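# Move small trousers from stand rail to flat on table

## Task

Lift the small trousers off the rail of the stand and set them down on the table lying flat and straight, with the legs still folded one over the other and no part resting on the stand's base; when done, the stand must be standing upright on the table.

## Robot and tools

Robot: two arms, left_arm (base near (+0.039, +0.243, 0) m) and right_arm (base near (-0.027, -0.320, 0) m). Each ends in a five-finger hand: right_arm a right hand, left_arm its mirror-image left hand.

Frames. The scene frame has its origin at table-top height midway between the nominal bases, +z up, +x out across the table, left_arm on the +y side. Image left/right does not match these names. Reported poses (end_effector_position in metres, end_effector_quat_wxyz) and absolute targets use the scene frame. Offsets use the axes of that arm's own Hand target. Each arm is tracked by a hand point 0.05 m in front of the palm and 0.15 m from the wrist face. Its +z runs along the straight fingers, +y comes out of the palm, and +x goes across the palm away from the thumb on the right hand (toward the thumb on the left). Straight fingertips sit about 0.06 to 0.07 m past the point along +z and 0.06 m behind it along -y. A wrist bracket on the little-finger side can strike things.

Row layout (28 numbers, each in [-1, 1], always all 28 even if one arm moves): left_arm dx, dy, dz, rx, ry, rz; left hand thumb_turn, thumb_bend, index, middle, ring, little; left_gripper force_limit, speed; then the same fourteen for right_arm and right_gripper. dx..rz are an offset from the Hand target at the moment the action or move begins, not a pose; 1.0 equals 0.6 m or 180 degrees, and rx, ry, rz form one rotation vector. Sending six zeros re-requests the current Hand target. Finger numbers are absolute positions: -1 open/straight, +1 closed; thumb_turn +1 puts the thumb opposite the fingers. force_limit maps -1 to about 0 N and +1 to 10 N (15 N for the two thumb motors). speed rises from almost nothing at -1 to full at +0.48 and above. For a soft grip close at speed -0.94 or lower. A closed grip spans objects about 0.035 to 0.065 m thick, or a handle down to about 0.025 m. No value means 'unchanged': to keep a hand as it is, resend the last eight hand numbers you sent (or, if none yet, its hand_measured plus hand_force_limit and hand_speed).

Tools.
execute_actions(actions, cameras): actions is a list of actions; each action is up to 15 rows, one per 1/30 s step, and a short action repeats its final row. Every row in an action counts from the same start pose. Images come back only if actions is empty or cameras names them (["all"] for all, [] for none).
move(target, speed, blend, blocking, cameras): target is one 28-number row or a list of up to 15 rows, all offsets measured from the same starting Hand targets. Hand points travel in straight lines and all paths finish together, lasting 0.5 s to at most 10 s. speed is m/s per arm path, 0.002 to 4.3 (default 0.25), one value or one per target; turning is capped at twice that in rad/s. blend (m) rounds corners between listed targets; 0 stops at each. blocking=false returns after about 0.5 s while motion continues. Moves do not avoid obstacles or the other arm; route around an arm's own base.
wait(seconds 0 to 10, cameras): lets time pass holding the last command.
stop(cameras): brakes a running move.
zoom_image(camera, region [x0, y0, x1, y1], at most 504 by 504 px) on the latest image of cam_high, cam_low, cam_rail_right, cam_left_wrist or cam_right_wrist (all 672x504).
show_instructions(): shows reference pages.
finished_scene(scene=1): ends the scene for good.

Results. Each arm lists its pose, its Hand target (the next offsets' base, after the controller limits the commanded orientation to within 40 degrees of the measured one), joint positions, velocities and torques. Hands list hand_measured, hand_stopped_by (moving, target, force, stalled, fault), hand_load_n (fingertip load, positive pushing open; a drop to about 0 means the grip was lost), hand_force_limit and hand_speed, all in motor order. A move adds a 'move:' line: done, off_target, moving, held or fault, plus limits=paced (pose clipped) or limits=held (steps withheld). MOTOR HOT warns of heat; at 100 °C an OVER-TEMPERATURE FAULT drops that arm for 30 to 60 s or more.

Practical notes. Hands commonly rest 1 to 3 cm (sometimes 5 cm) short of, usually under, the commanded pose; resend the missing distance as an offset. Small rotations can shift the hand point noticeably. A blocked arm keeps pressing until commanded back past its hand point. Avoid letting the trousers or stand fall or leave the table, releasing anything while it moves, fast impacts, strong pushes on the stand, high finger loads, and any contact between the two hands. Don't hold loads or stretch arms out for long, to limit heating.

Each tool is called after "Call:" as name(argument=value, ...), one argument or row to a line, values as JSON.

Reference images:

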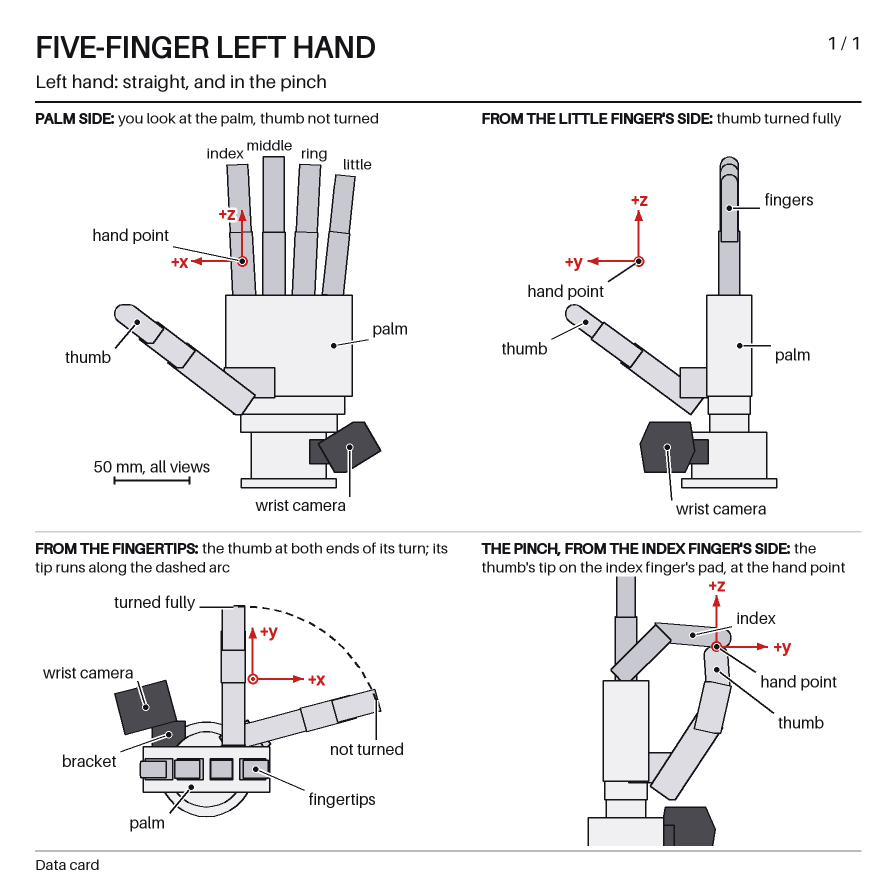

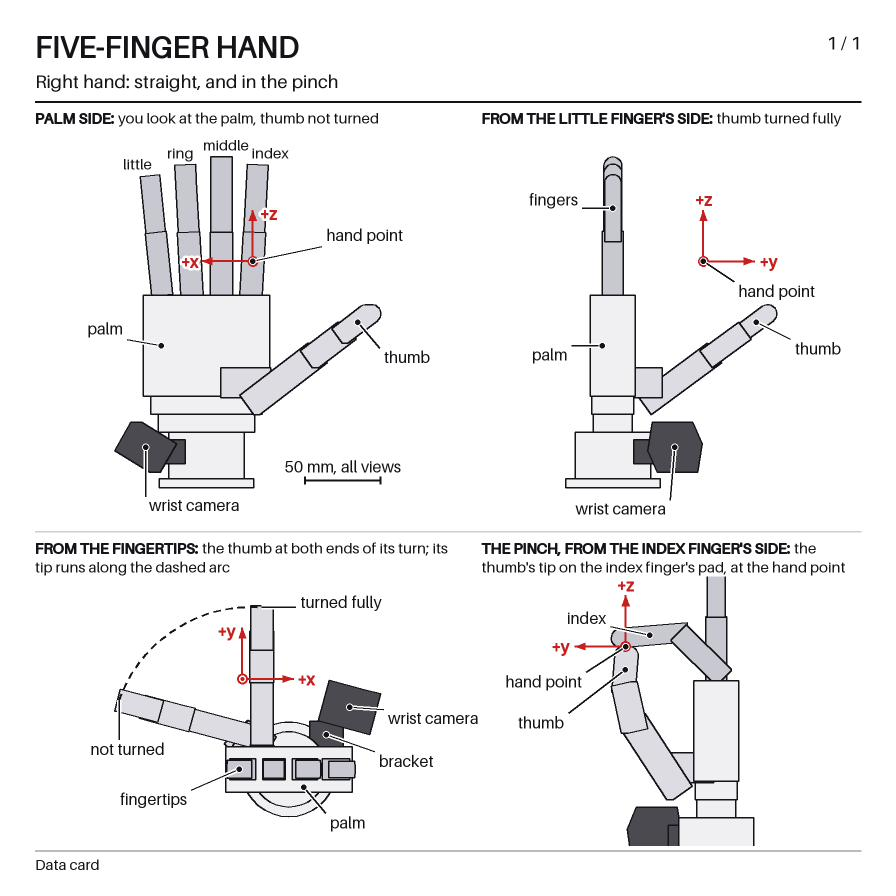

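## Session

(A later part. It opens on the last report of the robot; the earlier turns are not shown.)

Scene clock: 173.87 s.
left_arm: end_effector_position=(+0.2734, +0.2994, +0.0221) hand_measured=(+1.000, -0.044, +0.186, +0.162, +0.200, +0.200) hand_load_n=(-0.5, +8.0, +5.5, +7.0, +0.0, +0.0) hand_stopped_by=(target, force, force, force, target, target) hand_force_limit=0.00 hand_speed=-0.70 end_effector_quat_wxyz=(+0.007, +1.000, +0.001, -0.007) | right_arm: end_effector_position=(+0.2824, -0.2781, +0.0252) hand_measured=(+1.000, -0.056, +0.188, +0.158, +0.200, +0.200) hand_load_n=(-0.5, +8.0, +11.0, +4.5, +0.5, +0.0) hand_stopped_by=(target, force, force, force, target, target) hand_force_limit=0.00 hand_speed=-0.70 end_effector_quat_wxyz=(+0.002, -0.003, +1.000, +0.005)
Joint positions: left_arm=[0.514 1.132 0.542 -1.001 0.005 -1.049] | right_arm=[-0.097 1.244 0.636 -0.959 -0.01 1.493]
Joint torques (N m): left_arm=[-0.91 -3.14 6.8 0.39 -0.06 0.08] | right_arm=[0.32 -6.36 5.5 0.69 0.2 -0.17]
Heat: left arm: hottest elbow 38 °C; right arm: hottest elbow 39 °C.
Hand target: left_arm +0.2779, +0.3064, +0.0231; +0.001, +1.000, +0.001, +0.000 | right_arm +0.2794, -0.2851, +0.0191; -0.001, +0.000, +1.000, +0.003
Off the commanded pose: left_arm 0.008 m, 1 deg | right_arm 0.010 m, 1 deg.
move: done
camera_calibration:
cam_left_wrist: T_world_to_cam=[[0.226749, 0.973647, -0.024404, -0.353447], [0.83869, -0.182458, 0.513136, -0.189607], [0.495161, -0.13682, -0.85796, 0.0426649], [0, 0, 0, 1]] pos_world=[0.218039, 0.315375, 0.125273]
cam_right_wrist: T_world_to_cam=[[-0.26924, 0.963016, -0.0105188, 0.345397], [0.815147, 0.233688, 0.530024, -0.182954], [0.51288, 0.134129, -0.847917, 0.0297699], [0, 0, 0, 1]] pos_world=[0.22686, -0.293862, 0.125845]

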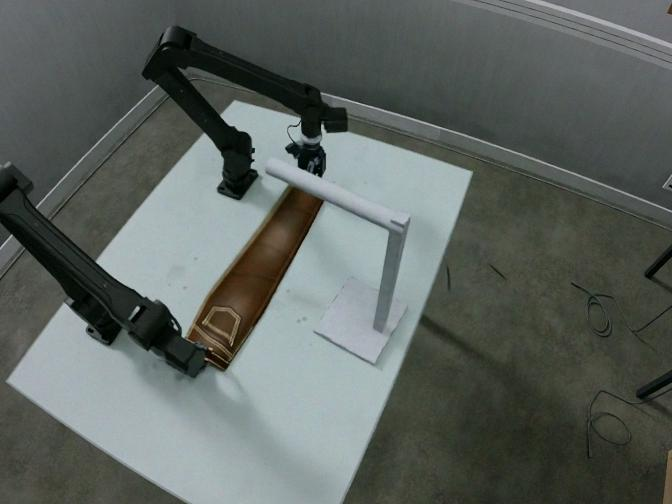

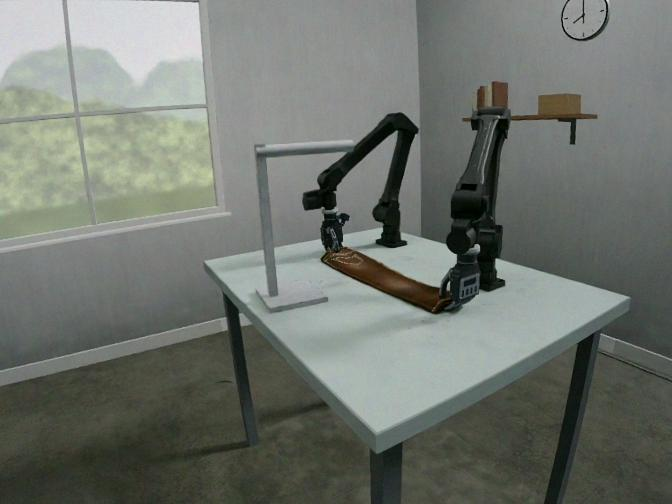

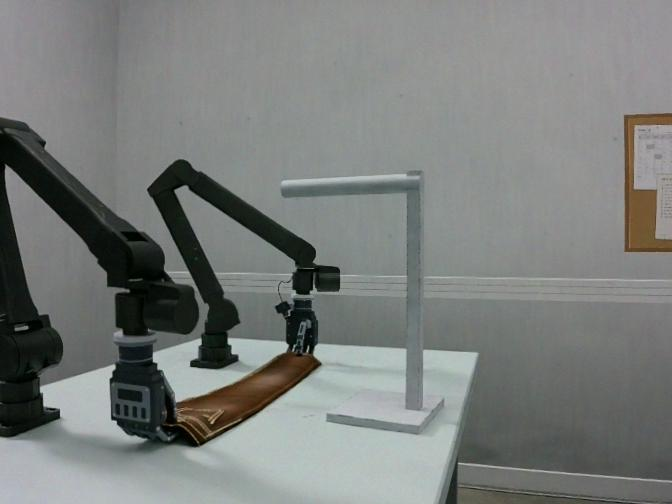

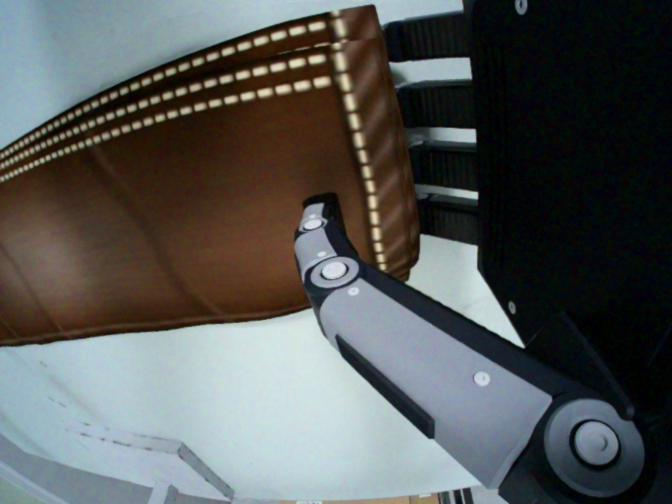

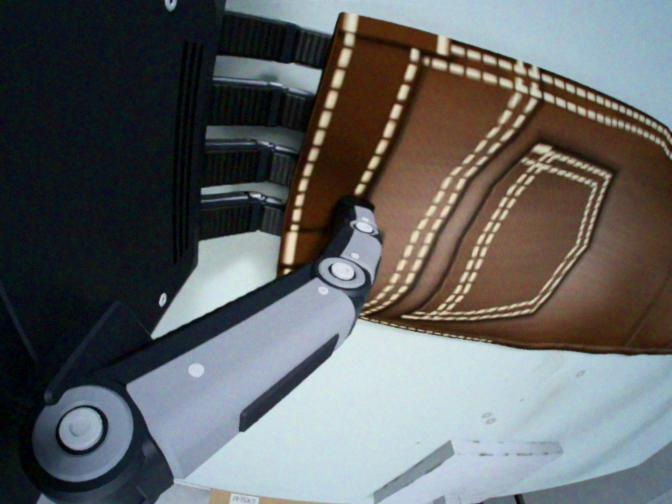

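Call:
move(
  target=[
    [0,0.0117,0,0,0,0,1,0.3,0.7,0.7,0.2,0.2,0,-0.7,0,0.0117,0,0,0,0,1,0.3,0.7,0.7,0.2,0.2,0,-0.7],
    [0,0.0117,0,0,0,0,1,-1,0.7,0.7,0.2,0.2,0,-0.7,0,0.0117,0,0,0,0,1,-1,0.7,0.7,0.2,0.2,0,-0.7],
  ],
  speed=0.03,
  cameras=["all"],
)

Call:
zoom_image(
  camera="cam_rail_right",
  region=[90, 280, 350, 460],
)

Call:
zoom_image(
  camera="cam_low",
  region=[300, 200, 520, 320],
)

Scene clock: 180.07 s.
left_arm: end_effector_position=(+0.2713, +0.2966, +0.0199) hand_measured=(+1.000, -1.000, +0.188, +0.162, +0.200, +0.200) hand_load_n=(+0.0, -0.5, +0.0, +0.0, +0.0, +0.0) hand_stopped_by=(target, target, force, force, target, target) hand_force_limit=0.00 hand_speed=-0.70 end_effector_quat_wxyz=(+0.007, +1.000, -0.002, -0.009) | right_arm: end_effector_position=(+0.2823, -0.2785, +0.0251) hand_measured=(+1.000, -1.000, +0.188, +0.160, +0.200, +0.200) hand_load_n=(+0.0, +0.0, +0.0, +0.0, +0.0, +0.0) hand_stopped_by=(target, target, force, force, target, target) hand_force_limit=0.00 hand_speed=-0.70 end_effector_quat_wxyz=(+0.002, -0.003, +1.000, +0.004)
Joint positions: left_arm=[0.507 1.132 0.535 -0.998 0.003 -1.049] | right_arm=[-0.097 1.244 0.636 -0.959 -0.008 1.492]
Joint torques (N m): left_arm=[-2.55 -3.96 6.69 0.12 0.03 -0.2] | right_arm=[2.49 -6.53 5.39 0.69 0.12 0.04]
Heat: left arm: hottest elbow 37 °C; right arm: hottest elbow 39 °C.
Hand target: left_arm +0.2779, +0.2994, +0.0231; +0.001, +1.000, +0.001, +0.000 | right_arm +0.2794, -0.2781, +0.0191; -0.001, -0.001, +1.000, +0.003
Off the commanded pose: left_arm 0.008 m, 1 deg | right_arm 0.007 m, 0 deg.
move: done
camera_calibration:
cam_left_wrist: T_world_to_cam=[[0.233666, 0.971951, -0.0266916, -0.351718], [0.839654, -0.187866, 0.509595, -0.185825], [0.490286, -0.141486, -0.86, 0.0441513], [0, 0, 0, 1]] pos_world=[0.216566, 0.313189, 0.123278]
cam_right_wrist: T_world_to_cam=[[-0.26997, 0.96279, -0.0122796, 0.34591], [0.81503, 0.235291, 0.529495, -0.18229], [0.512682, 0.13294, -0.848224, 0.0294462], [0, 0, 0, 1]] pos_world=[0.226861, -0.294062, 0.125746]

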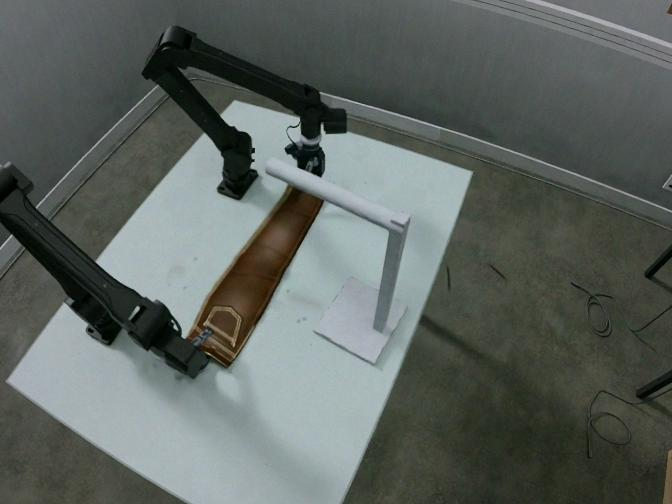

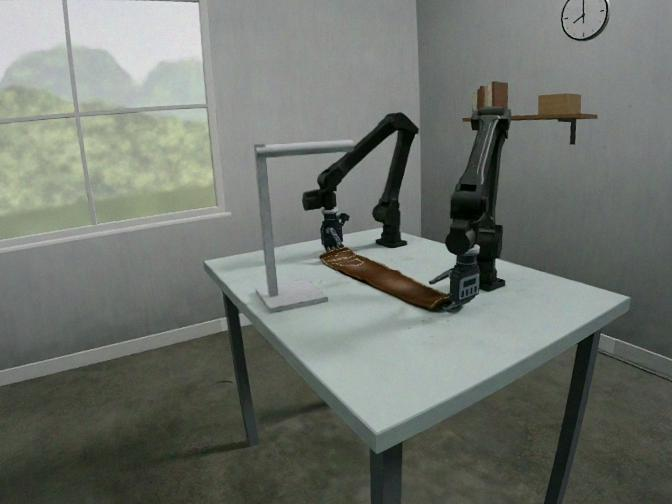

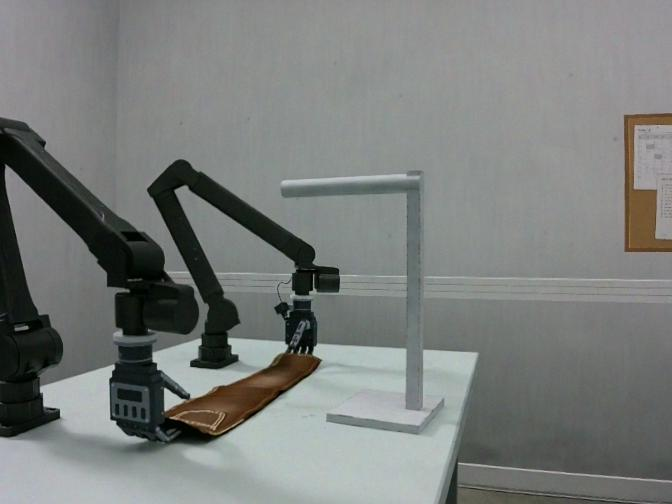

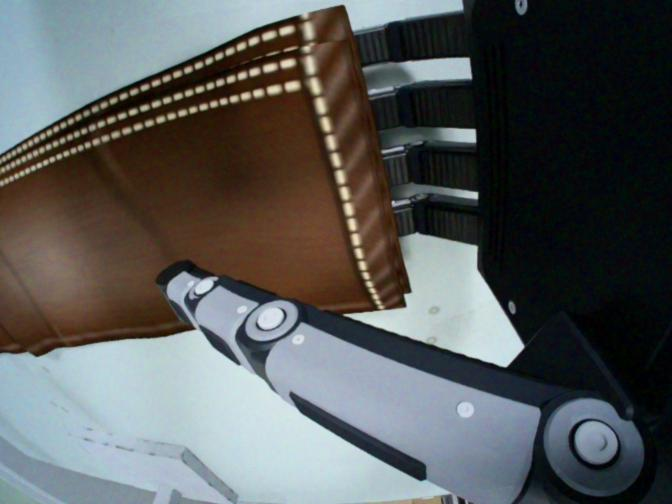

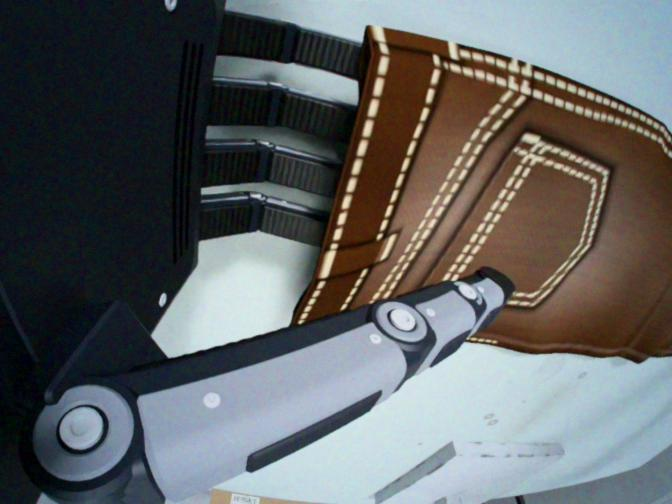

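Scaled by 1.938.

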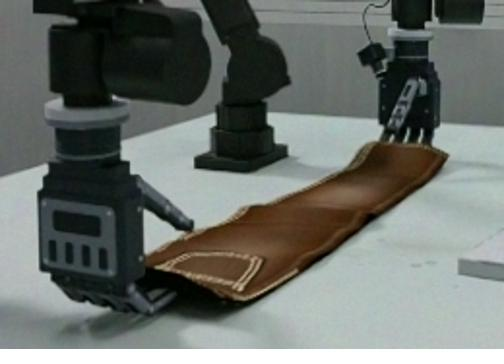

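Scaled by 2.291.

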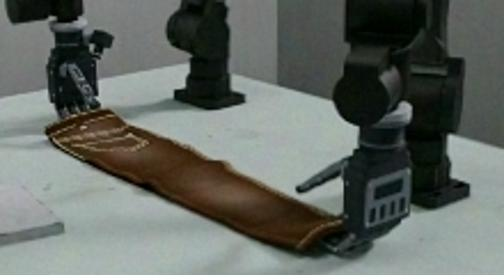

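Call:
move(
  target=[0,-0.15,0,0,0,0,1,-1,0.7,0.7,0.2,0.2,0,-0.7,0,-0.15,0,0,0,0,1,-1,0.7,0.7,0.2,0.2,0,-0.7],
  speed=0.06,
  cameras=["all"],
)

Scene clock: 185.37 s.
left_arm: end_effector_position=(+0.2654, +0.3730, +0.0156) hand_measured=(+1.000, -1.000, +0.188, +0.162, +0.200, +0.200) hand_load_n=(+0.0, +0.0, +0.0, +0.0, +0.0, +0.0) hand_stopped_by=(target, target, force, force, target, target) hand_force_limit=0.00 hand_speed=-0.70 end_effector_quat_wxyz=(+0.014, +1.000, +0.004, -0.013) | right_arm: end_effector_position=(+0.2657, -0.3561, +0.0155) hand_measured=(+1.000, -1.000, +0.188, +0.160, +0.200, +0.200) hand_load_n=(+0.0, +0.0, -1.5, +0.0, +0.0, +0.0) hand_stopped_by=(target, target, force, force, target, target) hand_force_limit=0.00 hand_speed=-0.70 end_effector_quat_wxyz=(-0.010, -0.003, +1.000, +0.009)
Joint positions: left_arm=[0.764 1.279 0.632 -0.963 0.002 -0.805] | right_arm=[-0.383 1.286 0.64 -0.95 -0.009 1.208]
Joint torques (N m): left_arm=[-1.32 -4.31 8.8 0.14 0 0.08] | right_arm=[0.56 -5.54 8.32 0.62 0.2 -0.17]
Heat: left arm: hottest elbow 37 °C; right arm: hottest elbow 39 °C.
Hand target: left_arm +0.2778, +0.3894, +0.0230; +0.001, +1.000, +0.001, +0.000 | right_arm +0.2795, -0.3681, +0.0186; -0.001, +0.000, +1.000, +0.003
Off the commanded pose: left_arm 0.022 m, 2 deg | right_arm 0.019 m, 1 deg.
move: off_target (left_arm, right_arm)
camera_calibration:
cam_left_wrist: T_world_to_cam=[[0.221102, 0.974373, -0.0413748, -0.421963], [0.845556, -0.170386, 0.505969, -0.172352], [0.485952, -0.146855, -0.861559, 0.0573545], [0, 0, 0, 1]] pos_world=[0.211159, 0.390206, 0.119161]
cam_right_wrist: T_world_to_cam=[[-0.268947, 0.96315, 0.0030747, 0.415692], [0.828277, 0.229654, 0.511093, -0.150635], [0.491553, 0.140003, -0.85952, 0.0484344], [0, 0, 0, 1]] pos_world=[0.212759, -0.372561, 0.117341]

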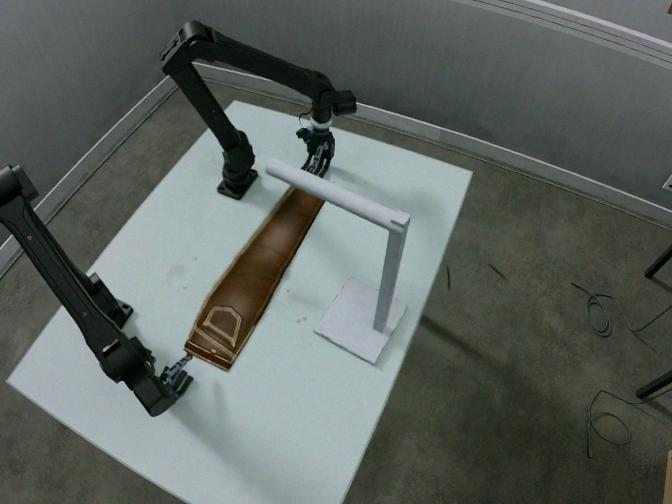

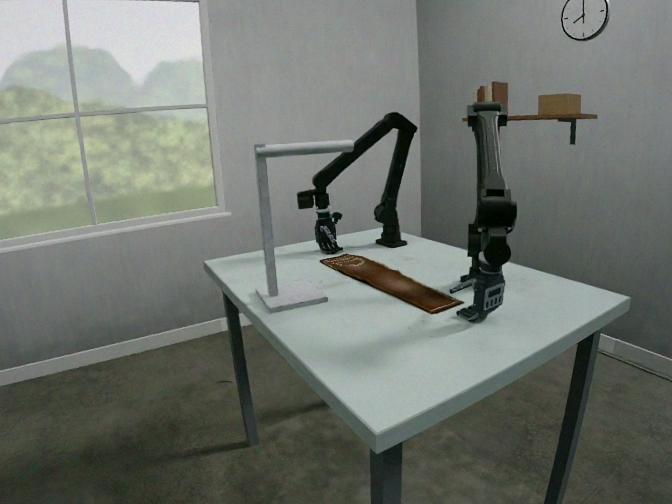

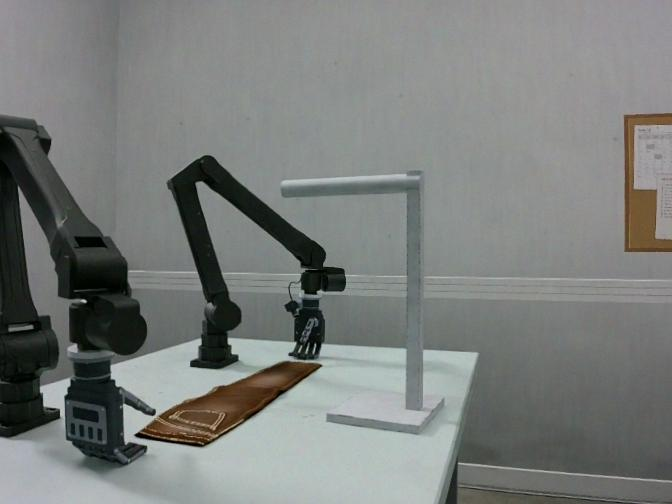

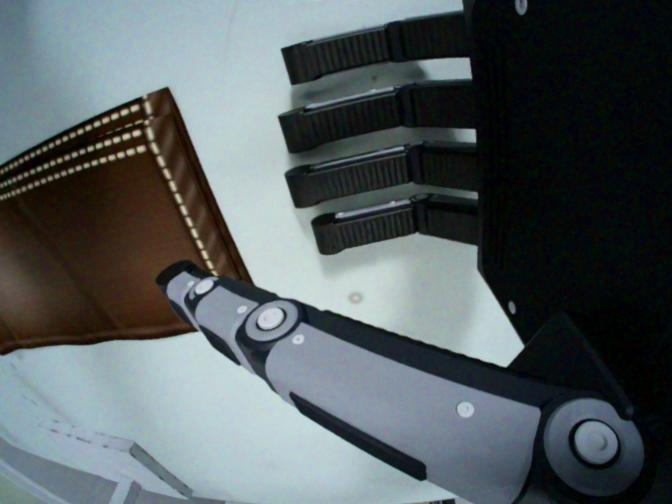

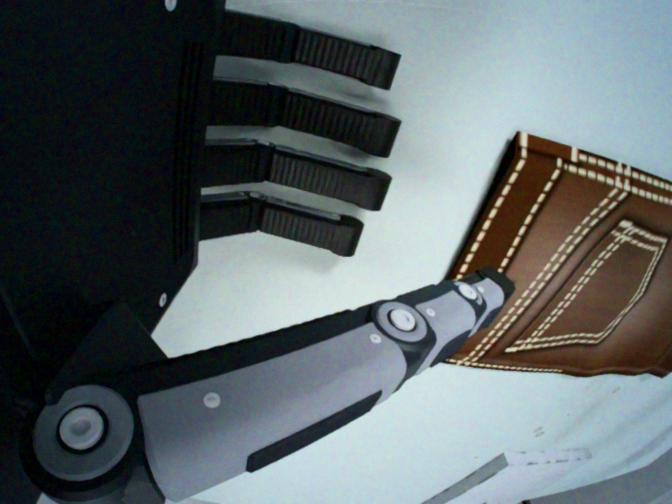

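Call:
move(
  target=[0,-0.03,-0.22,0,0,0,1,-1,0.7,0.7,0.2,0.2,0,-0.7,0,-0.03,-0.22,0,0,0,1,-1,0.7,0.7,0.2,0.2,0,-0.7],
  speed=0.15,
  cameras=["all"],
)

Call:
zoom_image(
  camera="cam_high",
  region=[150, 130, 370, 380],
)

Call:
zoom_image(
  camera="cam_low",
  region=[290, 220, 490, 340],
)

Call:
zoom_image(
  camera="cam_rail_right",
  region=[120, 330, 340, 460],
)

Scene clock: 189.07 s.
left_arm: end_effector_position=(+0.2697, +0.3946, +0.1366) hand_measured=(+1.000, -1.000, +0.188, +0.162, +0.200, +0.200) hand_load_n=(+0.0, +0.0, +0.0, +0.0, +0.0, +0.0) hand_stopped_by=(target, target, force, force, target, target) hand_force_limit=0.00 hand_speed=-0.70 end_effector_quat_wxyz=(+0.018, +1.000, +0.005, -0.016) | right_arm: end_effector_position=(+0.2659, -0.3749, +0.1295) hand_measured=(+1.000, -1.000, +0.188, +0.160, +0.200, +0.200) hand_load_n=(+0.0, +0.0, +0.0, +0.0, +0.0, +0.0) hand_stopped_by=(target, target, force, force, target, target) hand_force_limit=0.00 hand_speed=-0.70 end_effector_quat_wxyz=(-0.021, +0.000, +1.000, +0.013)
Joint positions: left_arm=[0.806 1.166 0.896 -1.347 0.001 -0.764] | right_arm=[-0.442 1.159 0.873 -1.334 -0.007 1.155]
Joint torques (N m): left_arm=[-1.32 -5.54 10.84 -0.68 0.02 0.11] | right_arm=[0.85 -7.18 11.17 -0.53 0.12 -0.19]
Heat: left arm: hottest elbow 38 °C; right arm: hottest elbow 39 °C.
Hand target: left_arm +0.2778, +0.4077, +0.1549; +0.001, +1.000, +0.001, +0.000 | right_arm +0.2797, -0.3867, +0.1505; -0.001, -0.001, +1.000, +0.003
Off the commanded pose: left_arm 0.024 m, 3 deg | right_arm 0.028 m, 3 deg.
move: off_target (left_arm, right_arm)
camera_calibration:
cam_left_wrist: T_world_to_cam=[[0.219676, 0.974331, -0.0492151, -0.437569], [0.848435, -0.165902, 0.502627, -0.235692], [0.481561, -0.152171, -0.863101, 0.166173], [0, 0, 0, 1]] pos_world=[0.216071, 0.412522, 0.240354]
cam_right_wrist: T_world_to_cam=[[-0.262507, 0.964776, 0.0172447, 0.430505], [0.840783, 0.219927, 0.494688, -0.209566], [0.473471, 0.144358, -0.868899, 0.156623], [0, 0, 0, 1]] pos_world=[0.215054, -0.391861, 0.232335]

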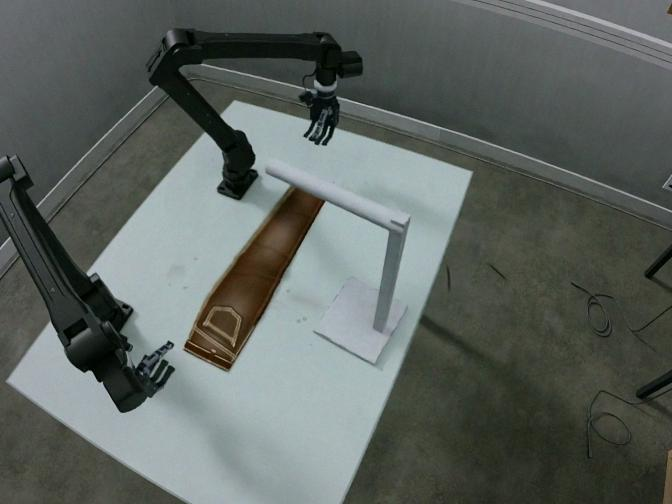

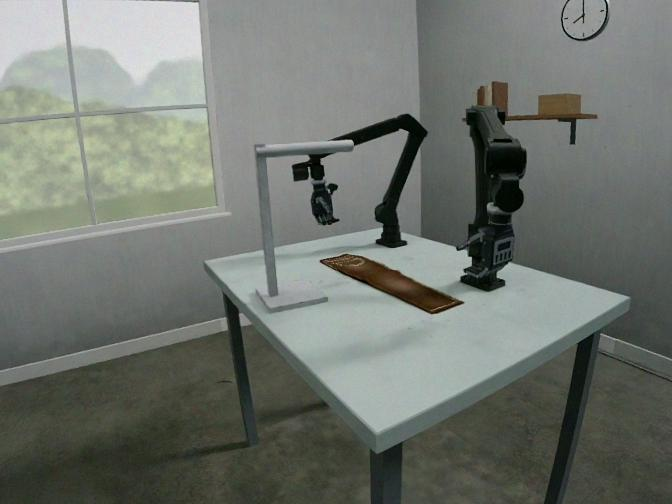

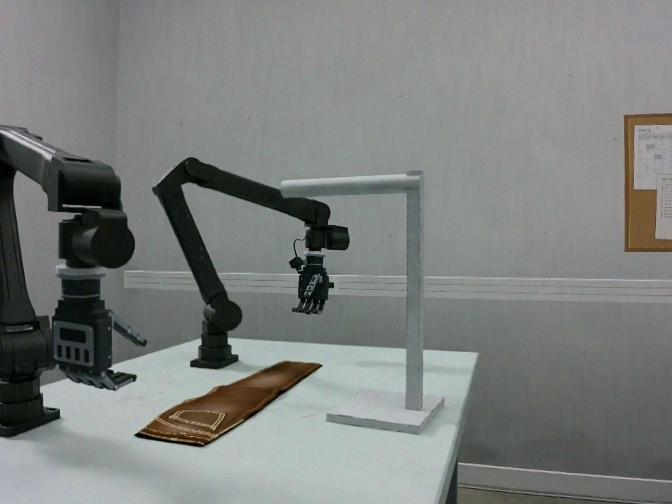

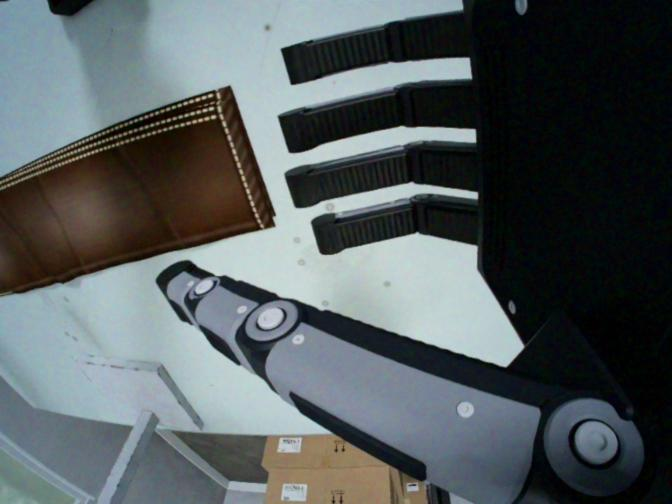

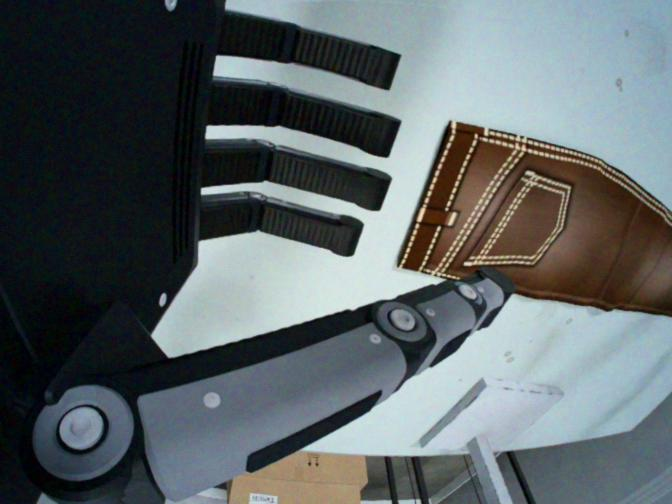

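Scaled by 2.016.

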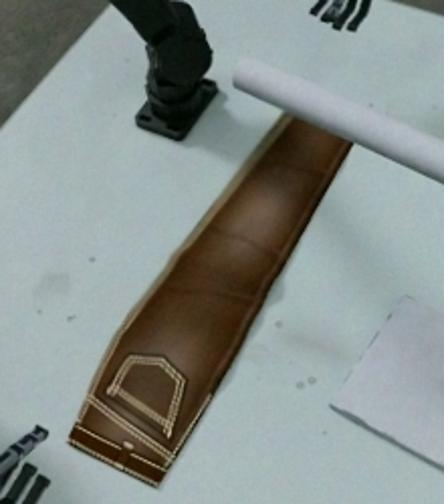

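Scaled by 2.520.

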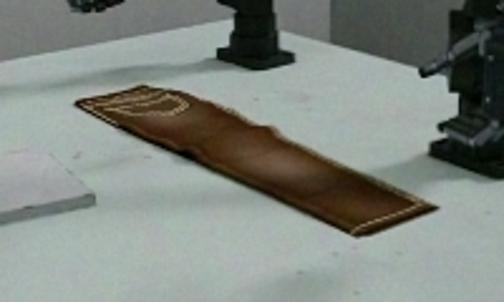

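Scaled by 2.291.

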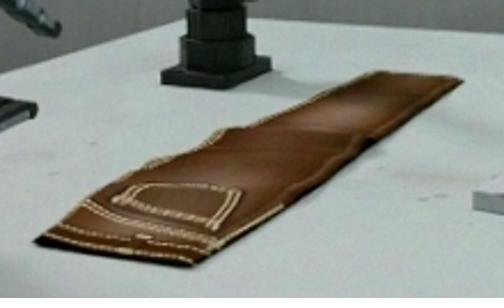

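Call:
zoom_image(
  camera="cam_rail_right",
  region=[190, 350, 330, 430],
)

Call:
zoom_image(
  camera="cam_low",
  region=[350, 250, 430, 300],
)

Call:
zoom_image(
  camera="cam_high",
  region=[210, 180, 330, 300],
)

Call:
zoom_image(
  camera="cam_left_wrist",
  region=[0, 60, 290, 310],
)

Scaled by 3.600.

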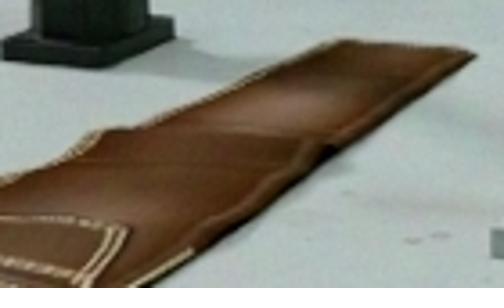

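Scaled by 6.300.

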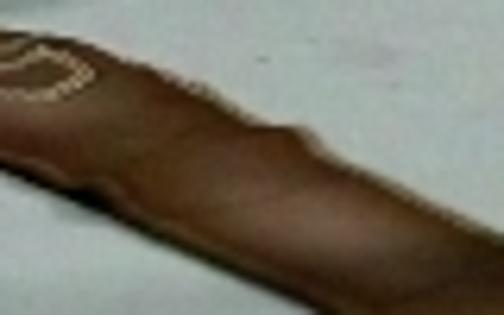

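Scaled by 4.200.

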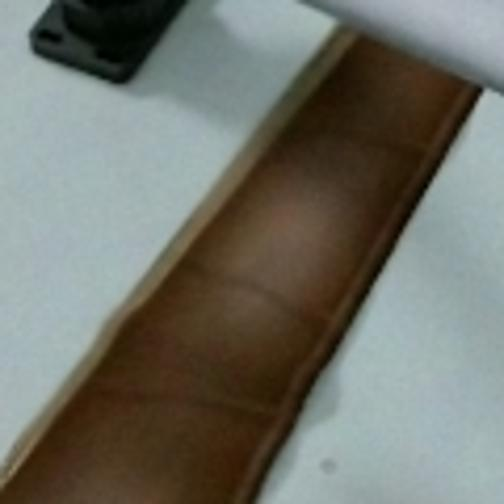

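Scaled by 1.738 from the camera's 672x504 image, which has a finer 960x720 frame.

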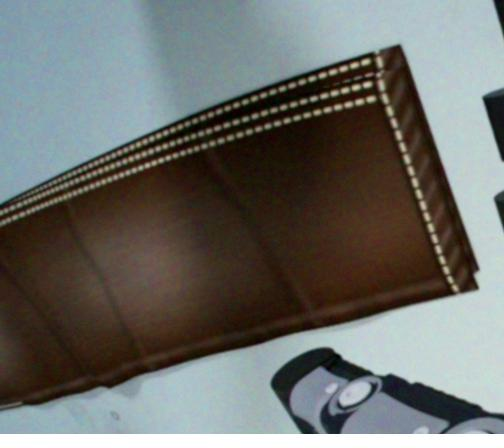

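Call:
finished_scene(
)

The scene is finished: the task was done.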